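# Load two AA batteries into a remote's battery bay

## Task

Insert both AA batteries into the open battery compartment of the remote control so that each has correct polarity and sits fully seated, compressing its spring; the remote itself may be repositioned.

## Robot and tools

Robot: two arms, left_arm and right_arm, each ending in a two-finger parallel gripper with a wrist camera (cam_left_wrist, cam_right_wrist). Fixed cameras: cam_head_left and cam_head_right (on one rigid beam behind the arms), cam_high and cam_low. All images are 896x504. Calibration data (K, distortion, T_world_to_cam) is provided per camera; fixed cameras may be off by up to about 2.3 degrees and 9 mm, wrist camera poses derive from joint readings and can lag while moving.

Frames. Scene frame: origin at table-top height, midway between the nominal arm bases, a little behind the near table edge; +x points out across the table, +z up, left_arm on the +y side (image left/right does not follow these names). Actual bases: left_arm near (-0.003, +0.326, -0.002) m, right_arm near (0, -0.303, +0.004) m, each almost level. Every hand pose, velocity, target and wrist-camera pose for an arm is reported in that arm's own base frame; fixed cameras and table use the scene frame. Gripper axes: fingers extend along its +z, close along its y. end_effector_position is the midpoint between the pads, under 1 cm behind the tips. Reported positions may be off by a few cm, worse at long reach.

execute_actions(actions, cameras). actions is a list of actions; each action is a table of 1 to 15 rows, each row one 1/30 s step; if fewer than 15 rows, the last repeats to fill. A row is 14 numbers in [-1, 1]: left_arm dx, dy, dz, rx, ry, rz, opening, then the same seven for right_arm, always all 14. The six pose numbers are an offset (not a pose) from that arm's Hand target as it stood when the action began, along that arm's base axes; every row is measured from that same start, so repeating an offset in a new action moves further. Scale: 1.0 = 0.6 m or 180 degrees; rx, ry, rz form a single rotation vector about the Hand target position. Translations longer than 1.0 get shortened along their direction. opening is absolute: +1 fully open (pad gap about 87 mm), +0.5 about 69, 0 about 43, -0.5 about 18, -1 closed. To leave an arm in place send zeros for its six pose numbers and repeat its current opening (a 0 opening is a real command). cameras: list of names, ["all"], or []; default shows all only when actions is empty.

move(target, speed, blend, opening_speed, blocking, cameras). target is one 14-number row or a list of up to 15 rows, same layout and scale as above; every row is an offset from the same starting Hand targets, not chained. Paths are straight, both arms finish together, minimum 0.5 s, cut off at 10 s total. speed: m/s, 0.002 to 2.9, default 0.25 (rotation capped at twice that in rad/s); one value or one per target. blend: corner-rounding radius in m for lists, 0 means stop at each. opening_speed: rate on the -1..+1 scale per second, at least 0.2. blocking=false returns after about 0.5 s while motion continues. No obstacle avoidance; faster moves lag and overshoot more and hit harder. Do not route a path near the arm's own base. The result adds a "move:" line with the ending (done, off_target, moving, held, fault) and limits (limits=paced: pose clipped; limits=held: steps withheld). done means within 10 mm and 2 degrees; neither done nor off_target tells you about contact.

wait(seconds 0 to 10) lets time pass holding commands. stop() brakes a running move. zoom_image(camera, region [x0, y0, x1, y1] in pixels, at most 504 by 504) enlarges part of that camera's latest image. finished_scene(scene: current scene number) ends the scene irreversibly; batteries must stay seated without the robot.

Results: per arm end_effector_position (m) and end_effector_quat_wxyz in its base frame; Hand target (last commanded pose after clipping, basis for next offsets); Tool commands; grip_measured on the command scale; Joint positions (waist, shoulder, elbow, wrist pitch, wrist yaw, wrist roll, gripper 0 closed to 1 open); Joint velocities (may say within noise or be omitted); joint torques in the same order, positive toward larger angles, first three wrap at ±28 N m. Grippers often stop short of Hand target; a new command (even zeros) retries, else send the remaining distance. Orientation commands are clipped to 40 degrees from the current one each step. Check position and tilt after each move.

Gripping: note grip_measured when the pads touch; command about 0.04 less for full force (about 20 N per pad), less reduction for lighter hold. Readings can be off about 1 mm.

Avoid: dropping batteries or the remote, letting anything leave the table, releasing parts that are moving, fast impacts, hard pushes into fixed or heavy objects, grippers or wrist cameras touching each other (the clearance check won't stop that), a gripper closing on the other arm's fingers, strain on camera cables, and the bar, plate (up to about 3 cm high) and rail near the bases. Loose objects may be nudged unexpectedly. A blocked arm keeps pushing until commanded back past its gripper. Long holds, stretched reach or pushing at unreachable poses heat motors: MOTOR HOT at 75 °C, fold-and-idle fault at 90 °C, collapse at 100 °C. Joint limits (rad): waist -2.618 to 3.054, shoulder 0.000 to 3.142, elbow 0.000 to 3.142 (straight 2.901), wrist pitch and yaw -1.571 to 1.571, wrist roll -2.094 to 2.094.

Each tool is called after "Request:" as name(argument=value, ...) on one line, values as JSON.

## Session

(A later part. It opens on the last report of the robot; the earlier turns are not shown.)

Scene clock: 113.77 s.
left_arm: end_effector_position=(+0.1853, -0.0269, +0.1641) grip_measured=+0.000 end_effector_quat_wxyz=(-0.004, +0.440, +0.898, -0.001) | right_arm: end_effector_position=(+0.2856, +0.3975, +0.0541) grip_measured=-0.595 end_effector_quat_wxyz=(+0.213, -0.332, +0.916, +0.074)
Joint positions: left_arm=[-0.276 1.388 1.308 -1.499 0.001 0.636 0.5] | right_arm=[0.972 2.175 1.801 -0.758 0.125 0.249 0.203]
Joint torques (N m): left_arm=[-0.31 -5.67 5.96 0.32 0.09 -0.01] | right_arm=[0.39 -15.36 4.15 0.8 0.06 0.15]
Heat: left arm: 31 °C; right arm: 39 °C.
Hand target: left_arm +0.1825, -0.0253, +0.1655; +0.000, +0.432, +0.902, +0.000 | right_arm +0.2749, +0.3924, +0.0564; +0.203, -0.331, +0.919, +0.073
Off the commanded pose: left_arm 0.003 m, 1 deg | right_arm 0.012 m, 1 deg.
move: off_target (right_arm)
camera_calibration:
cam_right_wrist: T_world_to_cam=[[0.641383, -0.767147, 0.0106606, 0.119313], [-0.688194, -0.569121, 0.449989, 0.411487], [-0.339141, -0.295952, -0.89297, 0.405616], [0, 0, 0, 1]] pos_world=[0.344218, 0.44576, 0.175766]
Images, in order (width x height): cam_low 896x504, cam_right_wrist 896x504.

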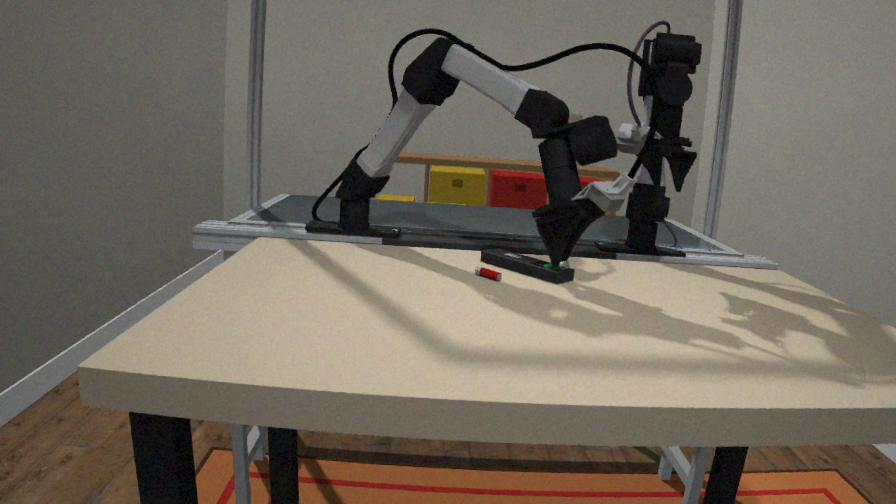

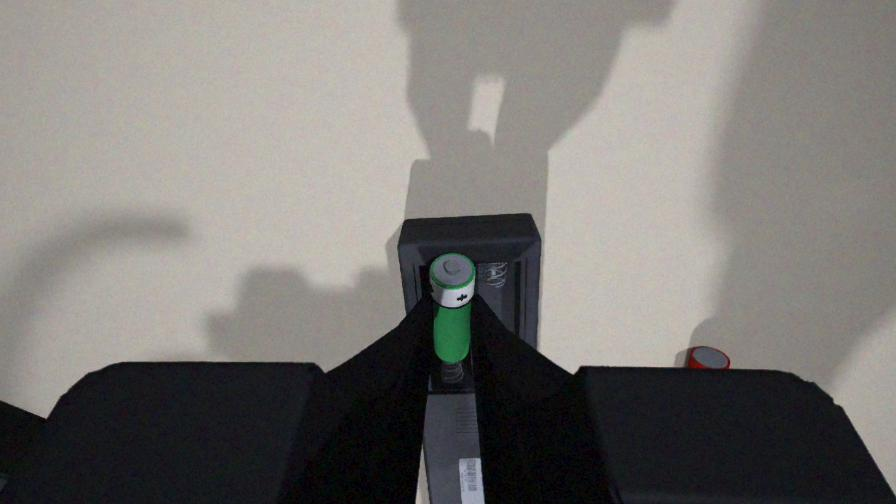

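Request:
move(target=[[0,0,0,0,0,0,0,0.015,0.012,0.02,0,0,0,-0.8],[0,0,0,0,0,0,0,0.015,0.012,0.14,0,0,0,-0.8],[0,0,0.06,0,0,0,0,0.13,-0.45,0.16,0,0,-0.2,-0.8]], speed=[0.05,0.1,0.25], blend=[0.005,0.02,0], cameras=["cam_right_wrist","cam_low","cam_head_left"])

Scene clock: 119.17 s.
left_arm: end_effector_position=(+0.1796, -0.0239, +0.1919) grip_measured=+0.000 end_effector_quat_wxyz=(+0.034, +0.435, +0.900, +0.010) | right_arm: end_effector_position=(+0.3518, +0.1214, +0.1429) grip_measured=-0.595 end_effector_quat_wxyz=(+0.196, -0.026, +0.980, -0.002)
Joint positions: left_arm=[-0.276 1.32 1.376 -1.557 -0.009 0.624 0.5] | right_arm=[0.363 1.748 1.573 -1.022 0.131 0.285 0.203]
Joint torques (N m): left_arm=[-1.37 -4.83 8.9 0.48 0.02 -0.01] | right_arm=[-0.5 -12.31 5.22 1.09 0.05 -0.13]
Heat: left arm: 31 °C; right arm: 41 °C.
Hand target: left_arm +0.1825, -0.0253, +0.2015; +0.000, +0.432, +0.902, +0.000 | right_arm +0.3529, +0.1224, +0.1524; +0.216, -0.031, +0.976, +0.006
Off the commanded pose: left_arm 0.010 m, 4 deg | right_arm 0.010 m, 3 deg.
joint sent to its limit (left arm) — joint 4 (wrist pitch), lower limit. The joint targets are off in orientation, not in position.
move: off_target (left_arm, right_arm)
camera_calibration:
cam_right_wrist: T_world_to_cam=[[0.0529419, -0.998402, 0.0197857, 0.0979822], [-0.863695, -0.0358359, 0.502739, 0.249528], [-0.501226, -0.0437048, -0.864212, 0.448009], [0, 0, 0, 1]] pos_world=[0.434883, 0.126348, 0.259788]
Images, in order (width x height): cam_head_left 896x504, cam_low 896x504, cam_right_wrist 896x504.

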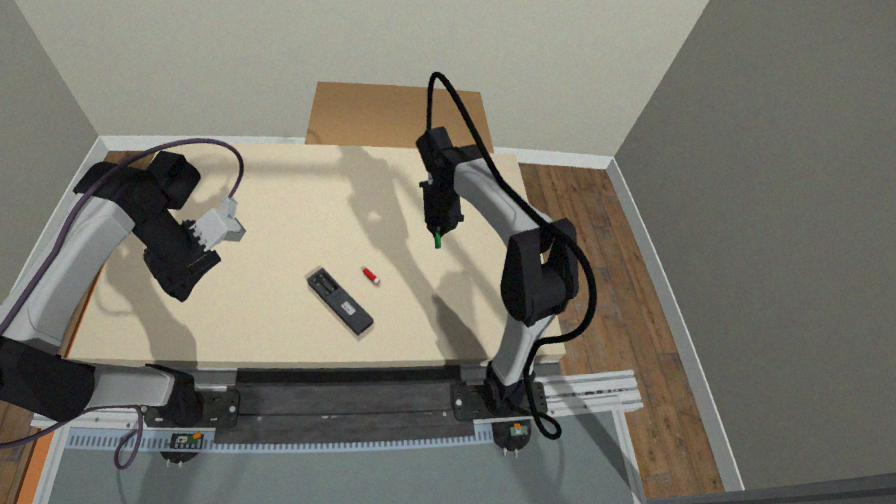

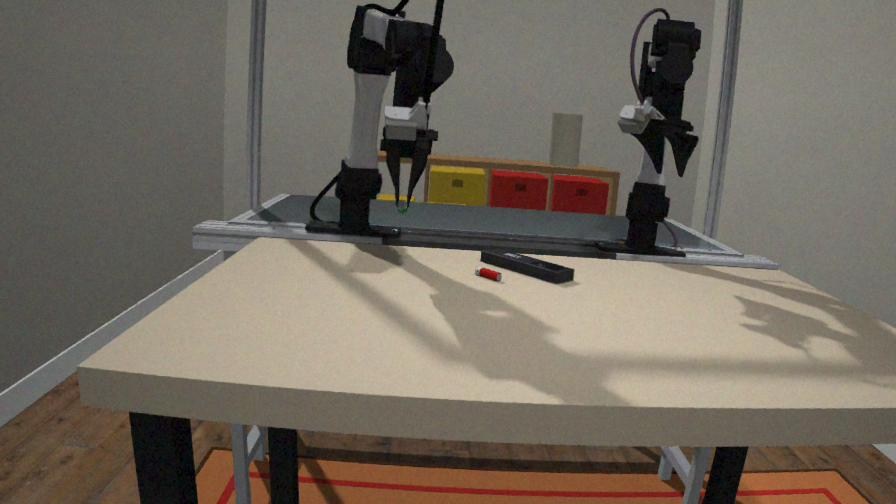

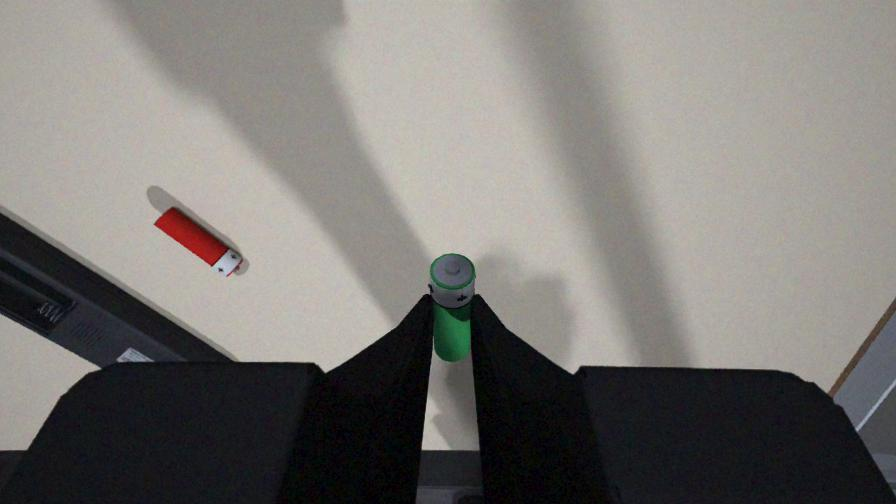

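Request:
move(target=[[0.032,-0.513,-0.1,0,0,0.5,1,0,0,0,0,0,0,-0.8],[0.032,-0.513,-0.2,0,0,0.5,1,0,0,0,0,0,0,-0.8]], blend=[0.03,0], cameras=["cam_left_wrist","cam_head_left"])

Scene clock: 123.63 s.
left_arm: end_effector_position=(+0.2014, -0.3283, +0.0825) grip_measured=+0.993 end_effector_quat_wxyz=(-0.001, -0.328, +0.945, +0.006) | right_arm: end_effector_position=(+0.3518, +0.1214, +0.1429) grip_measured=-0.595 end_effector_quat_wxyz=(+0.196, -0.026, +0.980, -0.002)
Joint positions: left_arm=[-0.913 2.018 1.701 -1.266 -0.002 -1.581 0.996] | right_arm=[0.363 1.748 1.573 -1.022 0.131 0.285 0.203]
Joint torques (N m): left_arm=[-1.4 -9.35 6.32 0.4 0 -0.03] | right_arm=[-0.47 -12.29 5.23 1.09 0.05 -0.11]
Heat: left arm: 31 °C; right arm: 41 °C.
Hand target: left_arm +0.2018, -0.3331, +0.0816; +0.000, -0.333, +0.943, +0.000 | right_arm +0.3529, +0.1224, +0.1524; +0.216, -0.031, +0.976, +0.006
Off the commanded pose: left_arm 0.005 m, 1 deg | right_arm 0.010 m, 3 deg.
move: off_target (right_arm)
camera_calibration:
cam_left_wrist: T_world_to_cam=[[0.624457, -0.781052, 0.00317611, -0.386805], [-0.498356, -0.395302, 0.771607, -0.0719828], [-0.60141, -0.483419, -0.636091, 0.159914], [0, 0, 0, 1]] pos_world=[0.301844, -0.253264, 0.158491]
Images, in order (width x height): cam_head_left 896x504, cam_left_wrist 896x504.

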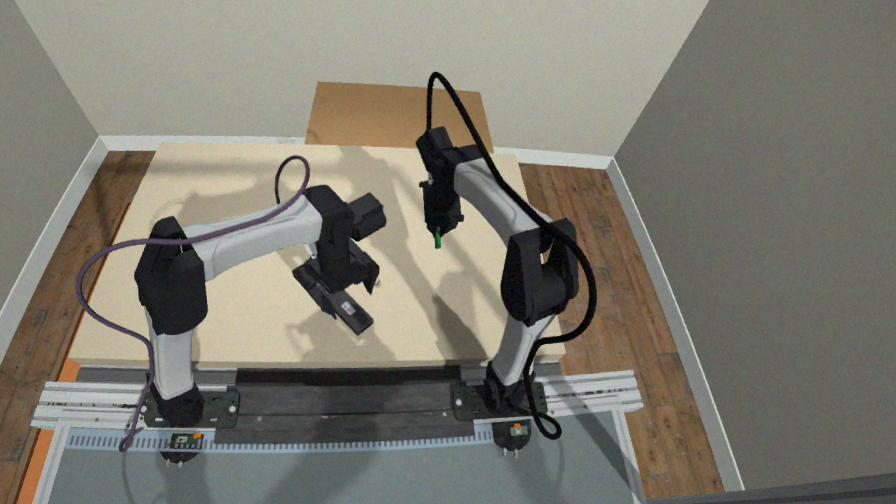

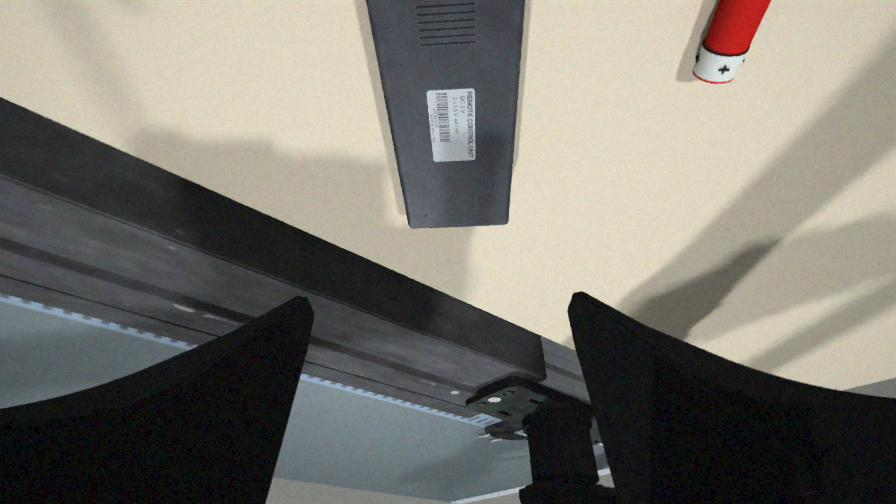

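Request:
move(target=[[0.013,-0.011,-0.117,0,0,0.015,1,0,0,0,0,0,0,-0.8],[0.013,-0.011,-0.117,0,0,0.015,-0.2,0,0,0,0,0,0,-0.8]], speed=0.1, opening_speed=1, cameras=["cam_left_wrist"])

Scene clock: 126.77 s.
left_arm: end_effector_position=(+0.2086, -0.3376, +0.0157) grip_measured=+0.072 end_effector_quat_wxyz=(+0.000, -0.348, +0.937, +0.001) | right_arm: end_effector_position=(+0.3518, +0.1214, +0.1429) grip_measured=-0.595 end_effector_quat_wxyz=(+0.196, -0.026, +0.980, -0.002)
Joint positions: left_arm=[-0.913 2.097 1.549 -1.025 -0.001 -1.624 0.536] | right_arm=[0.363 1.748 1.573 -1.022 0.131 0.285 0.203]
Joint torques (N m): left_arm=[-0.92 -9.16 5.97 0.43 0 -0.03] | right_arm=[-0.5 -12.25 5.26 1.09 0.04 -0.11]
Heat: left arm: 31 °C; right arm: 41 °C.
Hand target: left_arm +0.2096, -0.3398, +0.0114; +0.000, -0.355, +0.935, -0.001 | right_arm +0.3529, +0.1224, +0.1524; +0.216, -0.031, +0.976, +0.006
Off the commanded pose: left_arm 0.005 m, 1 deg | right_arm 0.010 m, 3 deg.
move: off_target (right_arm)
camera_calibration:
cam_left_wrist: T_world_to_cam=[[0.657485, -0.753338, 0.0139916, -0.396053], [-0.486083, -0.4099, 0.77182, -0.0279704], [-0.575705, -0.514261, -0.635688, 0.101406], [0, 0, 0, 1]] pos_world=[0.305183, -0.257677, 0.0915922]
Images, in order (width x height): cam_left_wrist 896x504.

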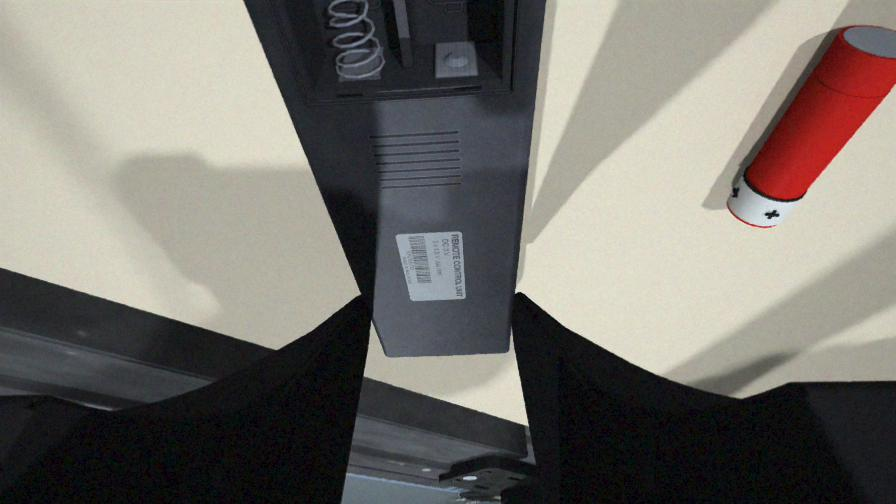

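Request:
move(target=[[0,0,0.05,0,0,0,-0.2,0,0,0,0,0,0,-0.8],[-0.003,0.1,0.05,0,0,-0.23,-0.2,0,0,0,0,0,0,-0.8],[-0.003,0.1,0.002,0,0,-0.23,-0.2,0,0,0,0,0,0,-0.8]], speed=[0.1,0.15,0.05], blend=[0.01,0.01,0], cameras=["cam_left_wrist","cam_low","cam_head_left"])

Request:
zoom_image(camera="cam_low", region=[450, 210, 660, 310])

Scene clock: 130.73 s.
left_arm: end_effector_position=(+0.1993, -0.2760, +0.0150) grip_measured=+0.072 end_effector_quat_wxyz=(-0.020, -0.004, +1.000, +0.015) | right_arm: end_effector_position=(+0.3518, +0.1214, +0.1429) grip_measured=-0.595 end_effector_quat_wxyz=(+0.196, -0.026, +0.980, -0.002)
Joint positions: left_arm=[-0.848 2.047 1.46 -1.033 0.01 -0.856 0.536] | right_arm=[0.363 1.748 1.573 -1.022 0.131 0.285 0.203]
Joint torques (N m): left_arm=[-0.32 -10.33 4.67 0.77 -0.09 0.23] | right_arm=[-0.51 -12.31 5.2 1.09 0.06 -0.11]
Heat: left arm: 31 °C; right arm: 42 °C.
Hand target: left_arm +0.2076, -0.2797, +0.0126; -0.001, -0.001, +1.000, +0.000 | right_arm +0.3529, +0.1224, +0.1524; +0.216, -0.031, +0.976, +0.006
Off the commanded pose: left_arm 0.010 m, 3 deg | right_arm 0.010 m, 3 deg.
move: off_target (left_arm, right_arm)
camera_calibration:
cam_left_wrist: T_world_to_cam=[[0.0144024, -0.999794, -0.0143192, -0.283033], [-0.603523, -0.0201101, 0.797092, 0.123941], [-0.797216, -0.00283812, -0.603688, 0.312157], [0, 0, 0, 1]] pos_world=[0.327734, -0.279596, 0.0856007]
Images, in order (width x height): cam_head_left 896x504, cam_low 896x504, cam_left_wrist 896x504.

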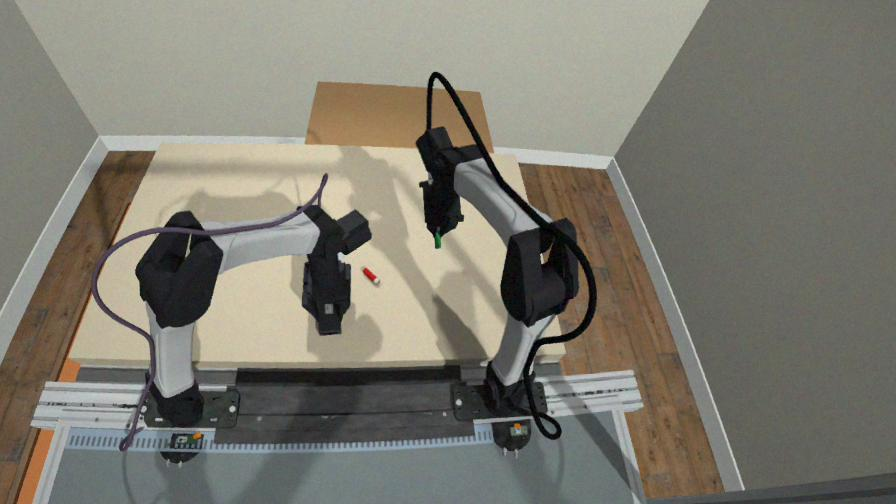

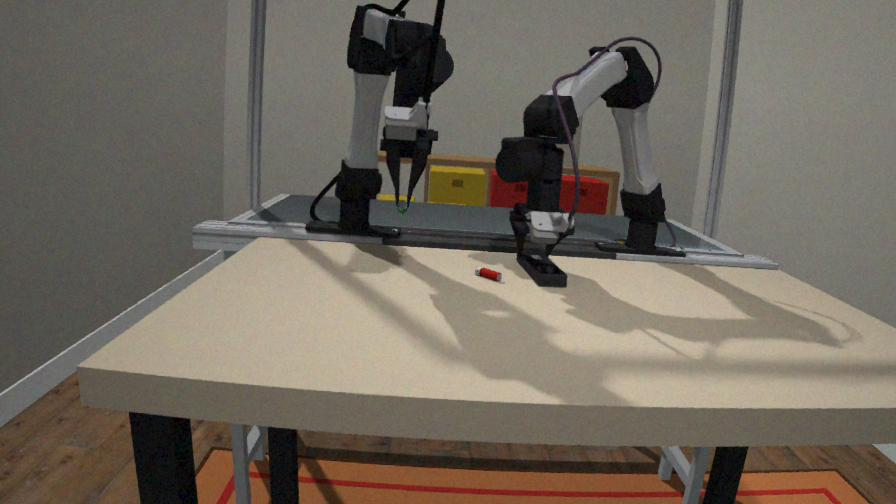

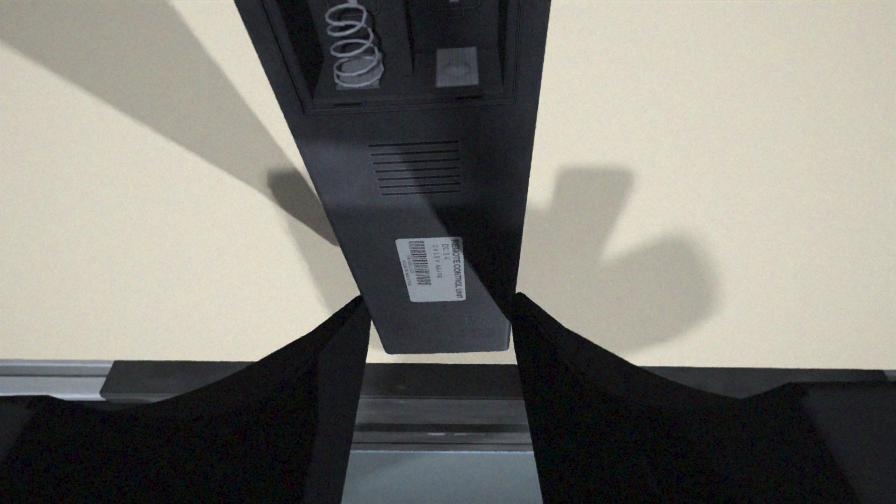

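Scaled by 2.400 from the camera's 896x504 image, which has a finer 1280x720 frame.

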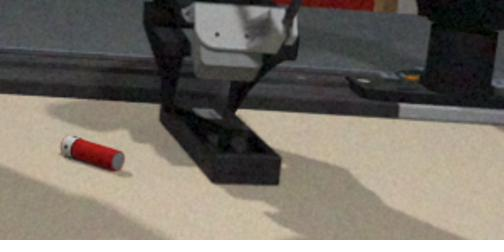

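Request:
move(target=[[0.01,0.003,0.006,0,0,0,0.4,0,0,0,0,0,0,-0.8],[0.0,0.003,0.16,0,0,0,0.4,0,0,0,0,0,0,-0.8],[-0.11,0.09,0.18,-0.26,-0.26,-0.4495,-1,0,0,0,0,0,0,-0.8]], speed=[0.05,0.12,0.2], blend=[0,0.02,0], cameras=["cam_left_wrist","cam_low","cam_head_left"])

Scene clock: 138.73 s.
left_arm: end_effector_position=(+0.1388, -0.2244, +0.1183) grip_measured=-1.000 end_effector_quat_wxyz=(+0.341, +0.608, +0.624, -0.354) | right_arm: end_effector_position=(+0.3518, +0.1214, +0.1429) grip_measured=-0.595 end_effector_quat_wxyz=(+0.196, -0.026, +0.980, -0.002)
Joint positions: left_arm=[-0.596 0.965 0.599 -0.458 0.792 0.624 0] | right_arm=[0.363 1.748 1.573 -1.022 0.131 0.285 0.203]
Joint torques (N m): left_arm=[-0.13 -2.47 7.08 1.65 0.47 0.3] | right_arm=[-0.47 -12.27 5.19 1.08 0.05 -0.11]
Heat: left arm: 32 °C; right arm: 42 °C.
Hand target: left_arm +0.1416, -0.2257, +0.1206; +0.353, +0.612, +0.613, -0.354 | right_arm +0.3529, +0.1224, +0.1524; +0.216, -0.031, +0.976, +0.006
Off the commanded pose: left_arm 0.004 m, 2 deg | right_arm 0.010 m, 3 deg.
move: off_target (right_arm)
camera_calibration:
cam_left_wrist: T_world_to_cam=[[-0.999178, -0.000180054, 0.0405492, 0.129497], [-0.0060666, 0.989399, -0.145095, 0.261114], [-0.0400932, -0.145221, -0.988587, 0.234997], [0, 0, 0, 1]] pos_world=[0.140397, -0.224196, 0.26495]
Images, in order (width x height): cam_head_left 896x504, cam_low 896x504, cam_left_wrist 896x504.

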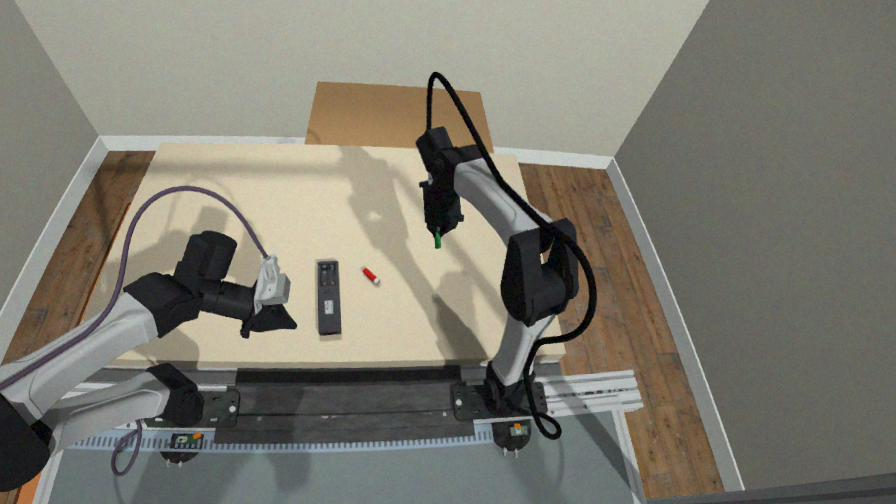

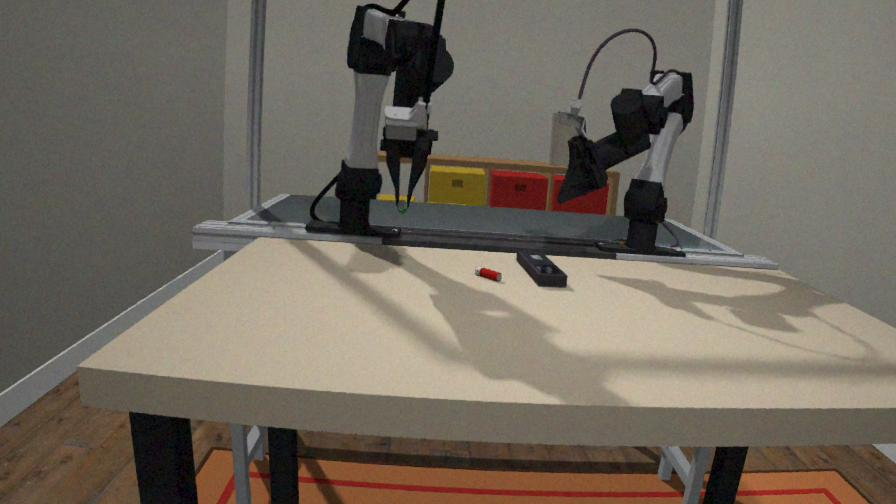

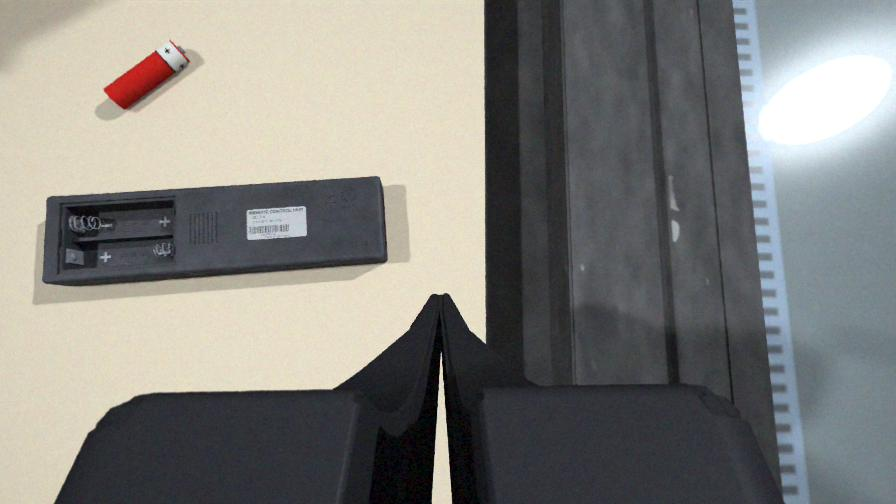

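Request:
move(target=[[0.005,-0.107,0,0,0,0,-1,0,0,0,0,0,0,-0.8],[0.005,-0.107,-0.165,0,0,0,-1,0,0,0,0,0,0,-0.8]], speed=0.12, blend=[0.01,0], cameras=["cam_left_wrist","cam_low"])

Request:
zoom_image(camera="cam_low", region=[450, 150, 680, 310])

Scene clock: 142.33 s.
left_arm: end_effector_position=(+0.1455, -0.2873, +0.0220) grip_measured=-1.000 end_effector_quat_wxyz=(+0.350, +0.613, +0.614, -0.353) | right_arm: end_effector_position=(+0.3518, +0.1214, +0.1429) grip_measured=-0.595 end_effector_quat_wxyz=(+0.196, -0.026, +0.980, -0.002)
Joint positions: left_arm=[-0.821 1.425 0.382 0.367 0.631 0.438 0] | right_arm=[0.363 1.748 1.573 -1.022 0.131 0.285 0.203]
Joint torques (N m): left_arm=[-1.76 -3.64 5.63 1.97 0.19 0] | right_arm=[-0.49 -12.3 5.23 1.09 0.05 -0.11]
Heat: left arm: 32 °C; right arm: 42 °C.
Hand target: left_arm +0.1448, -0.2900, +0.0216; +0.354, +0.612, +0.613, -0.354 | right_arm +0.3529, +0.1224, +0.1524; +0.216, -0.031, +0.976, +0.006
Off the commanded pose: left_arm 0.003 m, 0 deg | right_arm 0.010 m, 3 deg.
move: off_target (right_arm)
camera_calibration:
cam_left_wrist: T_world_to_cam=[[-0.999782, 0.0115792, 0.0173646, 0.144085], [0.00872097, 0.987644, -0.156473, 0.306974], [-0.0189619, -0.156287, -0.98753, 0.124668], [0, 0, 0, 1]] pos_world=[0.14374, -0.285365, 0.168644]
Images, in order (width x height): cam_low 896x504, cam_left_wrist 896x504.

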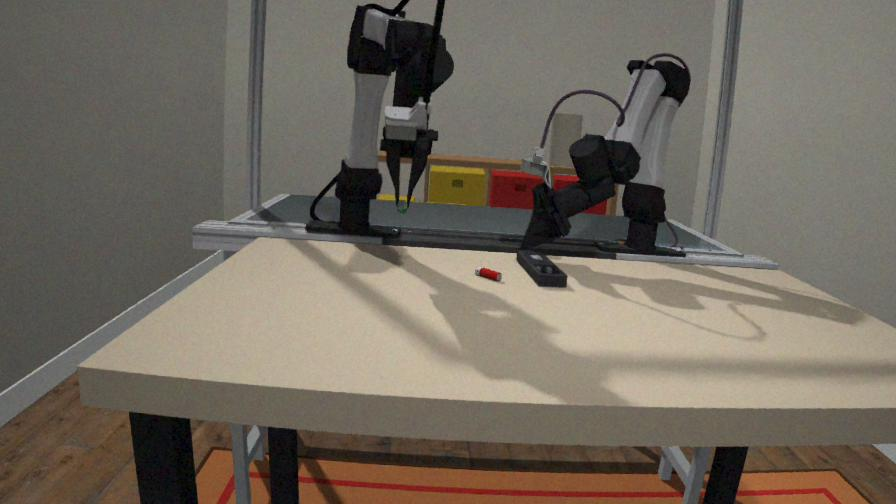

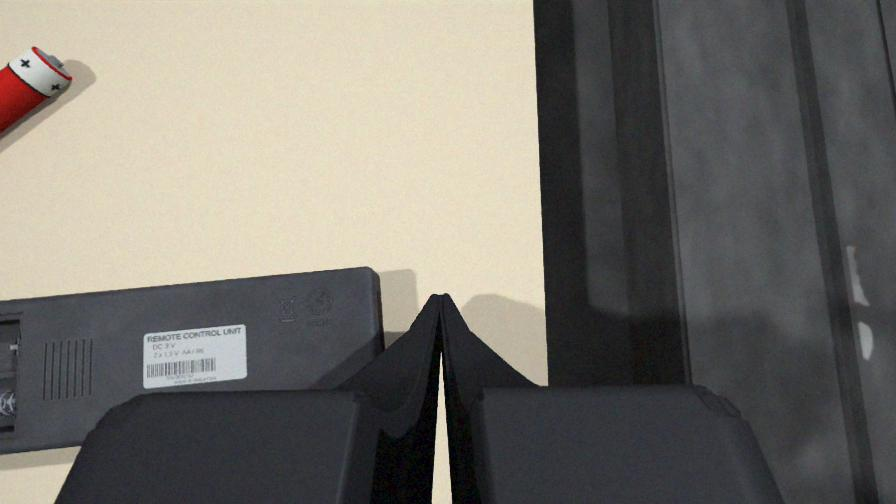

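Scaled by 2.191 from the camera's 896x504 image, which has a finer 1280x720 frame.

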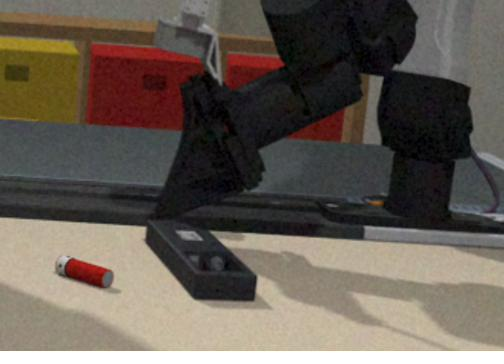

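Request:
move(target=[[-0.016,-0.01,0,0,0,0,-1,0,0,0,0,0,0,-0.8],[-0.016,-0.01,-0.02,0,0,0,-1,0,0,0,0,0,0,-0.8]], speed=0.05, cameras=["cam_left_wrist"])

Scene clock: 144.27 s.
left_arm: end_effector_position=(+0.1360, -0.2946, +0.0108) grip_measured=-1.000 end_effector_quat_wxyz=(+0.351, +0.614, +0.612, -0.353) | right_arm: end_effector_position=(+0.3518, +0.1214, +0.1429) grip_measured=-0.595 end_effector_quat_wxyz=(+0.196, -0.026, +0.980, -0.002)
Joint positions: left_arm=[-0.876 1.481 0.349 0.479 0.59 0.4 0] | right_arm=[0.363 1.748 1.573 -1.022 0.131 0.285 0.203]
Joint torques (N m): left_arm=[-1.52 -3.82 5.09 1.97 0.16 -0.01] | right_arm=[-0.42 -12.3 5.24 1.09 0.04 -0.1]
Heat: left arm: 32 °C; right arm: 42 °C.
Hand target: left_arm +0.1351, -0.2961, +0.0097; +0.354, +0.612, +0.613, -0.354 | right_arm +0.3529, +0.1224, +0.1524; +0.216, -0.031, +0.976, +0.006
Off the commanded pose: left_arm 0.002 m, 0 deg | right_arm 0.010 m, 3 deg.
move: off_target (right_arm)
camera_calibration:
cam_left_wrist: T_world_to_cam=[[-0.999771, 0.0149348, 0.0153083, 0.135864], [0.0123272, 0.987336, -0.158165, 0.311992], [-0.0174766, -0.15794, -0.987294, 0.111494], [0, 0, 0, 1]] pos_world=[0.133936, -0.29246, 0.157344]
Images, in order (width x height): cam_left_wrist 896x504.

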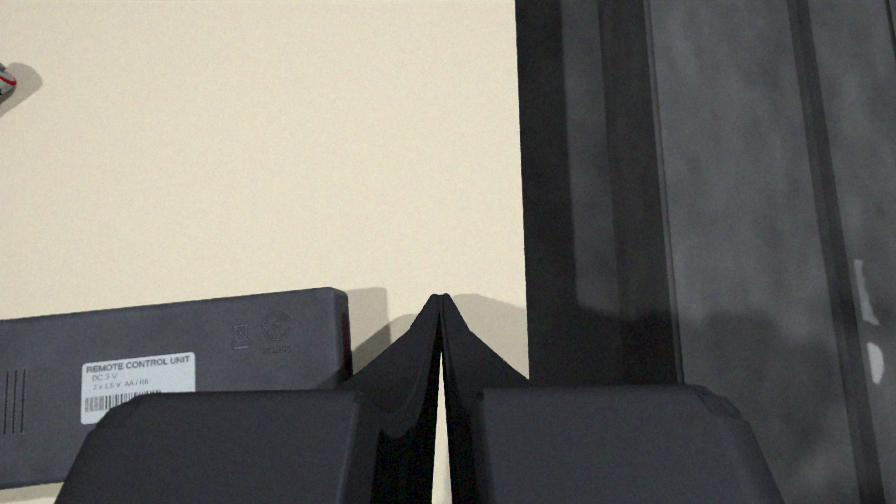

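Request:
move(target=[[-0.016,0.02,0.08,0,0,0,-1,0,0,0,0,0,0,-0.8],[0.1,0.02,0.08,0,0,0,-1,0,0,0,0,0,0,-0.8],[0.1,0.02,0.04,0,0,0,-1,0,0,0,0,0,0,-0.8]], speed=[0.1,0.12,0.06], blend=[0.01,0.01,0], cameras=["cam_left_wrist","cam_low","cam_head_left"])

Request:
zoom_image(camera="cam_low", region=[450, 150, 680, 310])

Scene clock: 147.97 s.
left_arm: end_effector_position=(+0.1936, -0.2836, +0.0348) grip_measured=-1.000 end_effector_quat_wxyz=(+0.346, +0.608, +0.621, -0.353) | right_arm: end_effector_position=(+0.3518, +0.1214, +0.1429) grip_measured=-0.595 end_effector_quat_wxyz=(+0.196, -0.026, +0.980, -0.002)
Joint positions: left_arm=[-0.67 1.511 0.554 0.195 0.739 0.55 0] | right_arm=[0.363 1.748 1.573 -1.022 0.131 0.285 0.203]
Joint torques (N m): left_arm=[-0.28 -4.51 5.65 1.76 0.44 0.31] | right_arm=[-0.51 -12.34 5.22 1.09 0.04 -0.11]
Heat: left arm: 32 °C; right arm: 43 °C.
Hand target: left_arm +0.1952, -0.2840, +0.0336; +0.353, +0.612, +0.613, -0.354 | right_arm +0.3529, +0.1224, +0.1524; +0.216, -0.031, +0.976, +0.006
Off the commanded pose: left_arm 0.002 m, 1 deg | right_arm 0.010 m, 3 deg.
move: off_target (right_arm)
camera_calibration:
cam_left_wrist: T_world_to_cam=[[-0.999501, -0.00136068, 0.031567, 0.187665], [-0.00613078, 0.988436, -0.151512, 0.307893], [-0.0309958, -0.151629, -0.987951, 0.142438], [0, 0, 0, 1]] pos_world=[0.193874, -0.28248, 0.181448]
Images, in order (width x height): cam_head_left 896x504, cam_low 896x504, cam_left_wrist 896x504.

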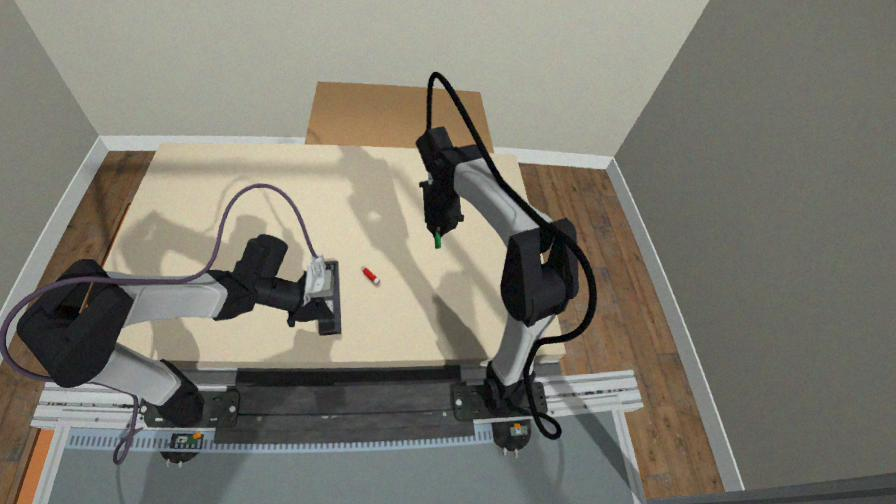

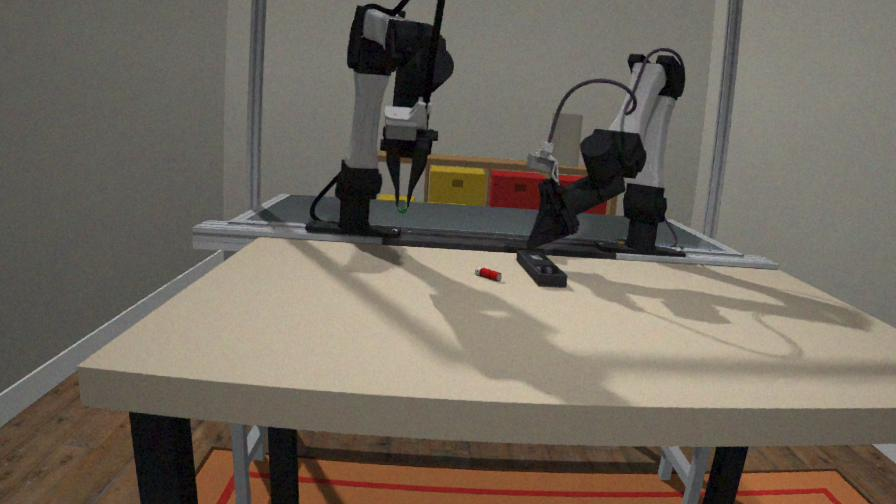

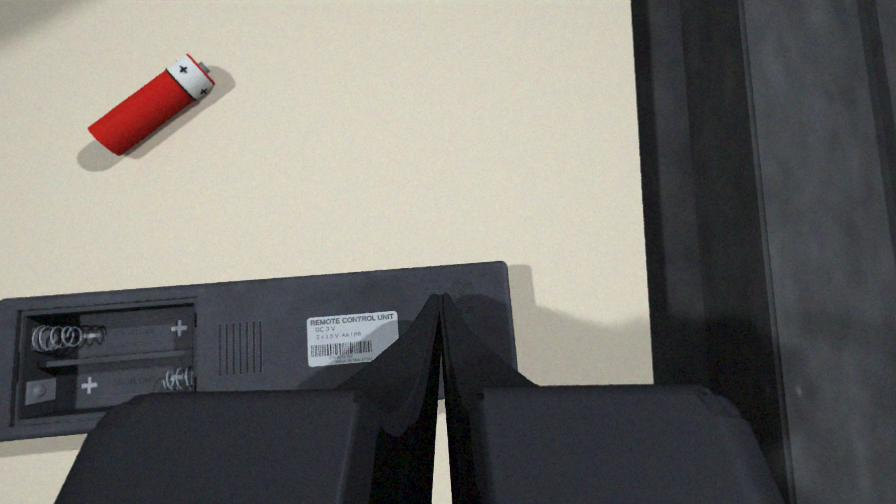

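Scaled by 2.191 from the camera's 896x504 image, which has a finer 1280x720 frame.

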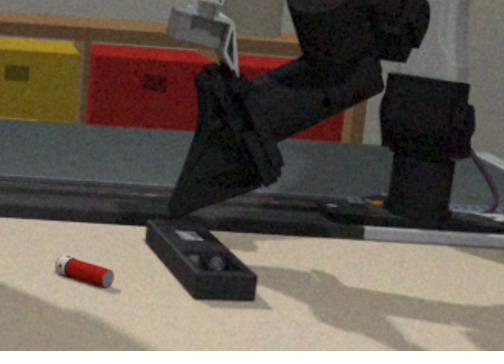

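Request:
move(target=[[-0.024,0,0,-0.083,0,0,-1,0,0,0,0,0,0,-0.8],[-0.024,0,-0.03,-0.083,0,0,-1,0,0,0,0,0,0,-0.8]], speed=0.05, cameras=["cam_left_wrist","cam_low"])

Request:
zoom_image(camera="cam_low", region=[450, 150, 680, 310])

Scene clock: 152.73 s.
left_arm: end_effector_position=(+0.1819, -0.2894, +0.0266) grip_measured=-1.000 end_effector_quat_wxyz=(+0.444, +0.569, +0.540, -0.433) | right_arm: end_effector_position=(+0.3518, +0.1214, +0.1429) grip_measured=-0.595 end_effector_quat_wxyz=(+0.196, -0.026, +0.980, -0.002)
Joint positions: left_arm=[-0.613 1.753 0.294 1.061 0.933 0.365 0] | right_arm=[0.363 1.748 1.573 -1.022 0.131 0.285 0.203]
Joint torques (N m): left_arm=[-0.24 -3.88 3.21 1.53 0.07 0.03] | right_arm=[-0.5 -12.26 5.23 1.08 0.05 -0.11]
Heat: left arm: 32 °C; right arm: 43 °C.
Hand target: left_arm +0.1807, -0.2839, +0.0155; +0.430, +0.560, +0.562, -0.431 | right_arm +0.3529, +0.1224, +0.1524; +0.216, -0.031, +0.976, +0.006
Off the commanded pose: left_arm 0.012 m, 3 deg | right_arm 0.010 m, 3 deg.
move: off_target (left_arm, right_arm)
camera_calibration:
cam_left_wrist: T_world_to_cam=[[-0.998925, 0.0365364, -0.0285333, 0.188645], [0.0453543, 0.897626, -0.438418, 0.284349], [0.00959403, -0.439241, -0.898318, 0.0400847], [0, 0, 0, 1]] pos_world=[0.175162, -0.244524, 0.166055]
Images, in order (width x height): cam_low 896x504, cam_left_wrist 896x504.

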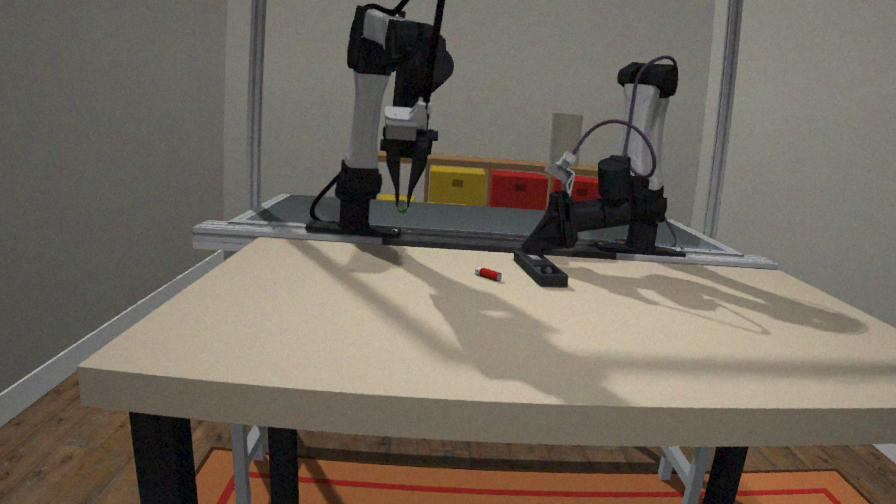

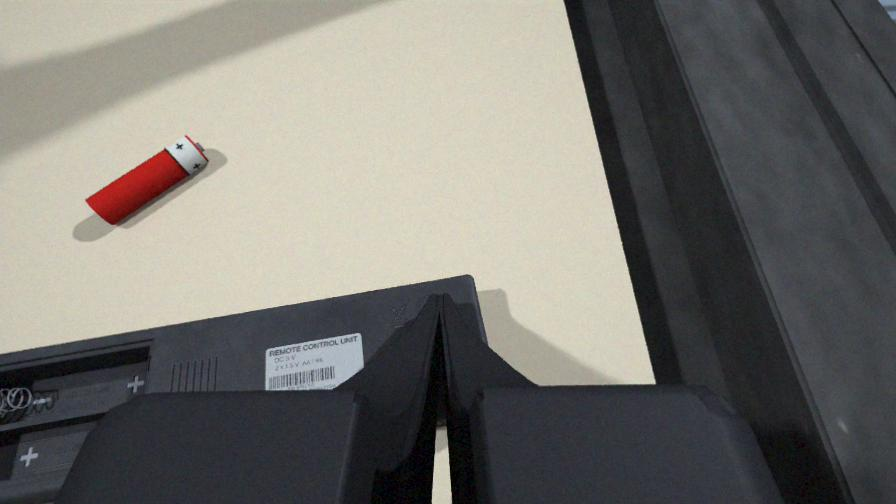

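Scaled by 2.191 from the camera's 896x504 image, which has a finer 1280x720 frame.

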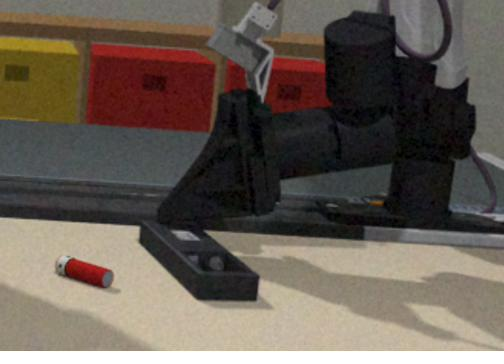

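Request:
move(target=[0,0,0,0,0,0,-1,-0.037,0.412,-0.055,0,0,-0.013,-0.8], speed=0.2, cameras=["cam_right_wrist","cam_left_wrist","cam_low","cam_head_left"])

Request:
zoom_image(camera="cam_right_wrist", region=[330, 170, 580, 420])

Request:
zoom_image(camera="cam_low", region=[450, 150, 680, 310])

Scene clock: 155.47 s.
left_arm: end_effector_position=(+0.1819, -0.2894, +0.0267) grip_measured=-1.000 end_effector_quat_wxyz=(+0.444, +0.569, +0.540, -0.433) | right_arm: end_effector_position=(+0.3274, +0.3714, +0.1147) grip_measured=-0.595 end_effector_quat_wxyz=(+0.212, -0.022, +0.977, +0.005)
Joint positions: left_arm=[-0.613 1.753 0.294 1.062 0.933 0.365 0] | right_arm=[0.901 2.352 2.359 -1.288 0.317 0.81 0.203]
Joint torques (N m): left_arm=[-0.24 -3.9 3.19 1.55 0.06 0.03] | right_arm=[-0.88 -13.07 9.09 0.5 0.36 0.16]
Heat: left arm: 32 °C; right arm: 43 °C.
Hand target: left_arm +0.1808, -0.2839, +0.0156; +0.430, +0.560, +0.562, -0.431 | right_arm +0.3306, +0.3696, +0.1194; +0.216, -0.011, +0.976, +0.002
Off the commanded pose: left_arm 0.013 m, 3 deg | right_arm 0.006 m, 1 deg.
move: off_target (left_arm)
camera_calibration:
cam_left_wrist: T_world_to_cam=[[-0.998918, 0.0365328, -0.0287647, 0.188681], [0.0454548, 0.897529, -0.438607, 0.284292], [0.00979366, -0.43944, -0.898219, 0.0401183], [0, 0, 0, 1]] pos_world=[0.175161, -0.244424, 0.166155]
cam_right_wrist: T_world_to_cam=[[0.0476303, -0.998852, 0.00516046, 0.352986], [-0.878998, -0.0394601, 0.475189, 0.261093], [-0.47444, -0.0271694, -0.879869, 0.409048], [0, 0, 0, 1]] pos_world=[0.406756, 0.373997, 0.234018]
Images, in order (width x height): cam_head_left 896x504, cam_low 896x504, cam_left_wrist 896x504, cam_right_wrist 896x504.

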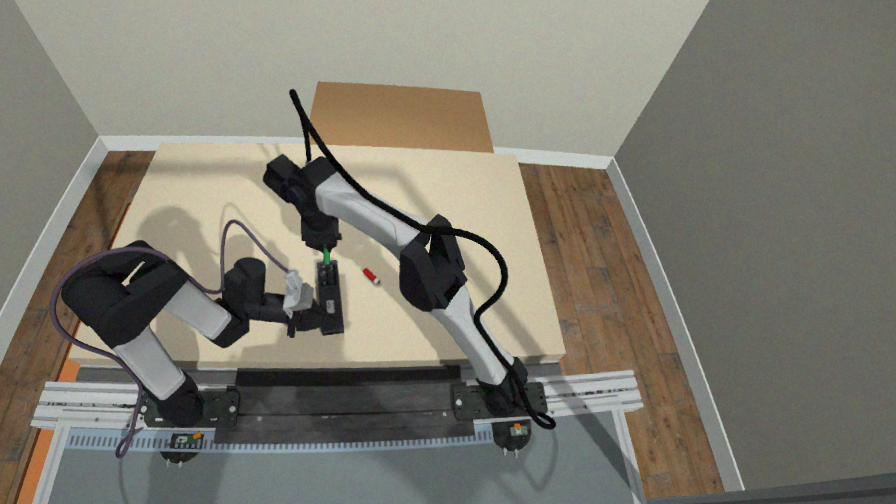

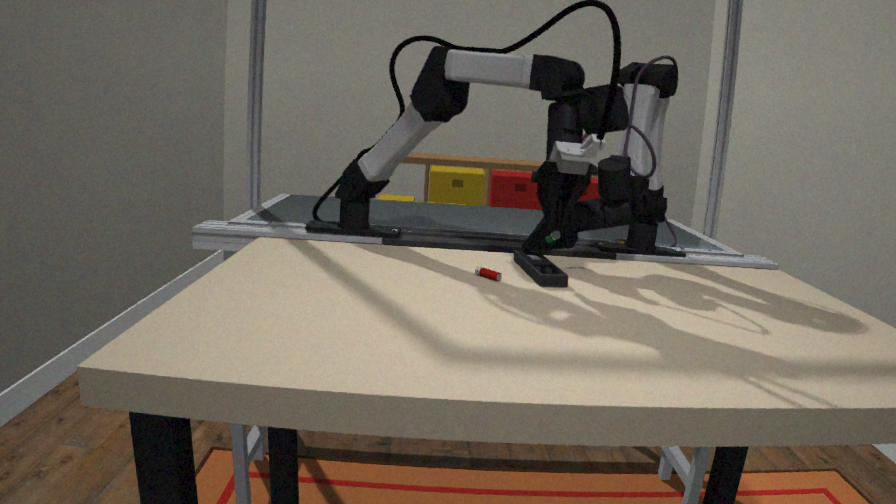

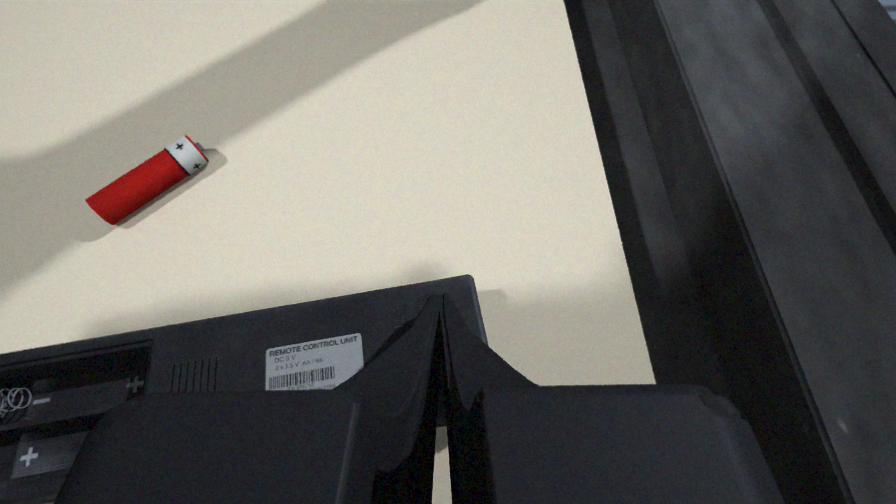

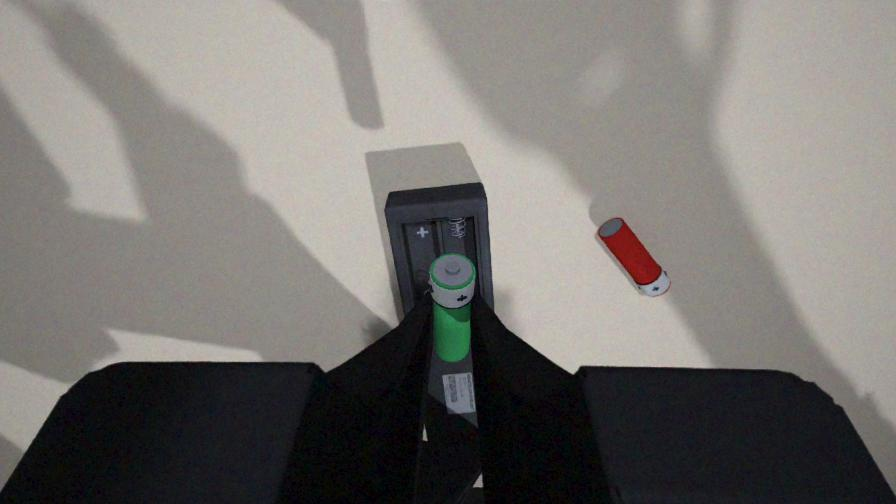

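Scaled by 2.016 from the camera's 896x504 image, which has a finer 1280x720 frame.

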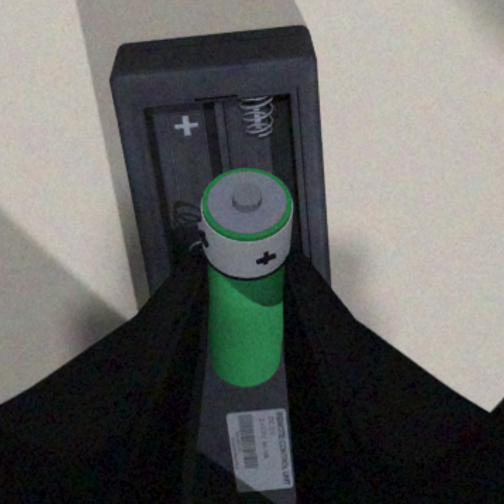

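Scaled by 2.191 from the camera's 896x504 image, which has a finer 1280x720 frame.

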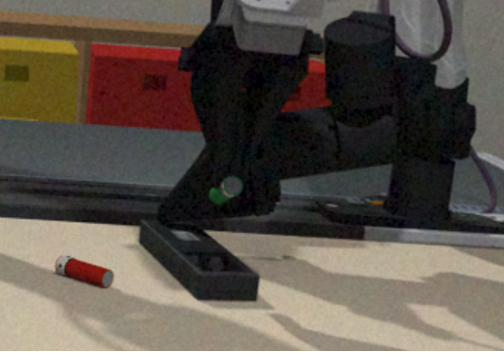

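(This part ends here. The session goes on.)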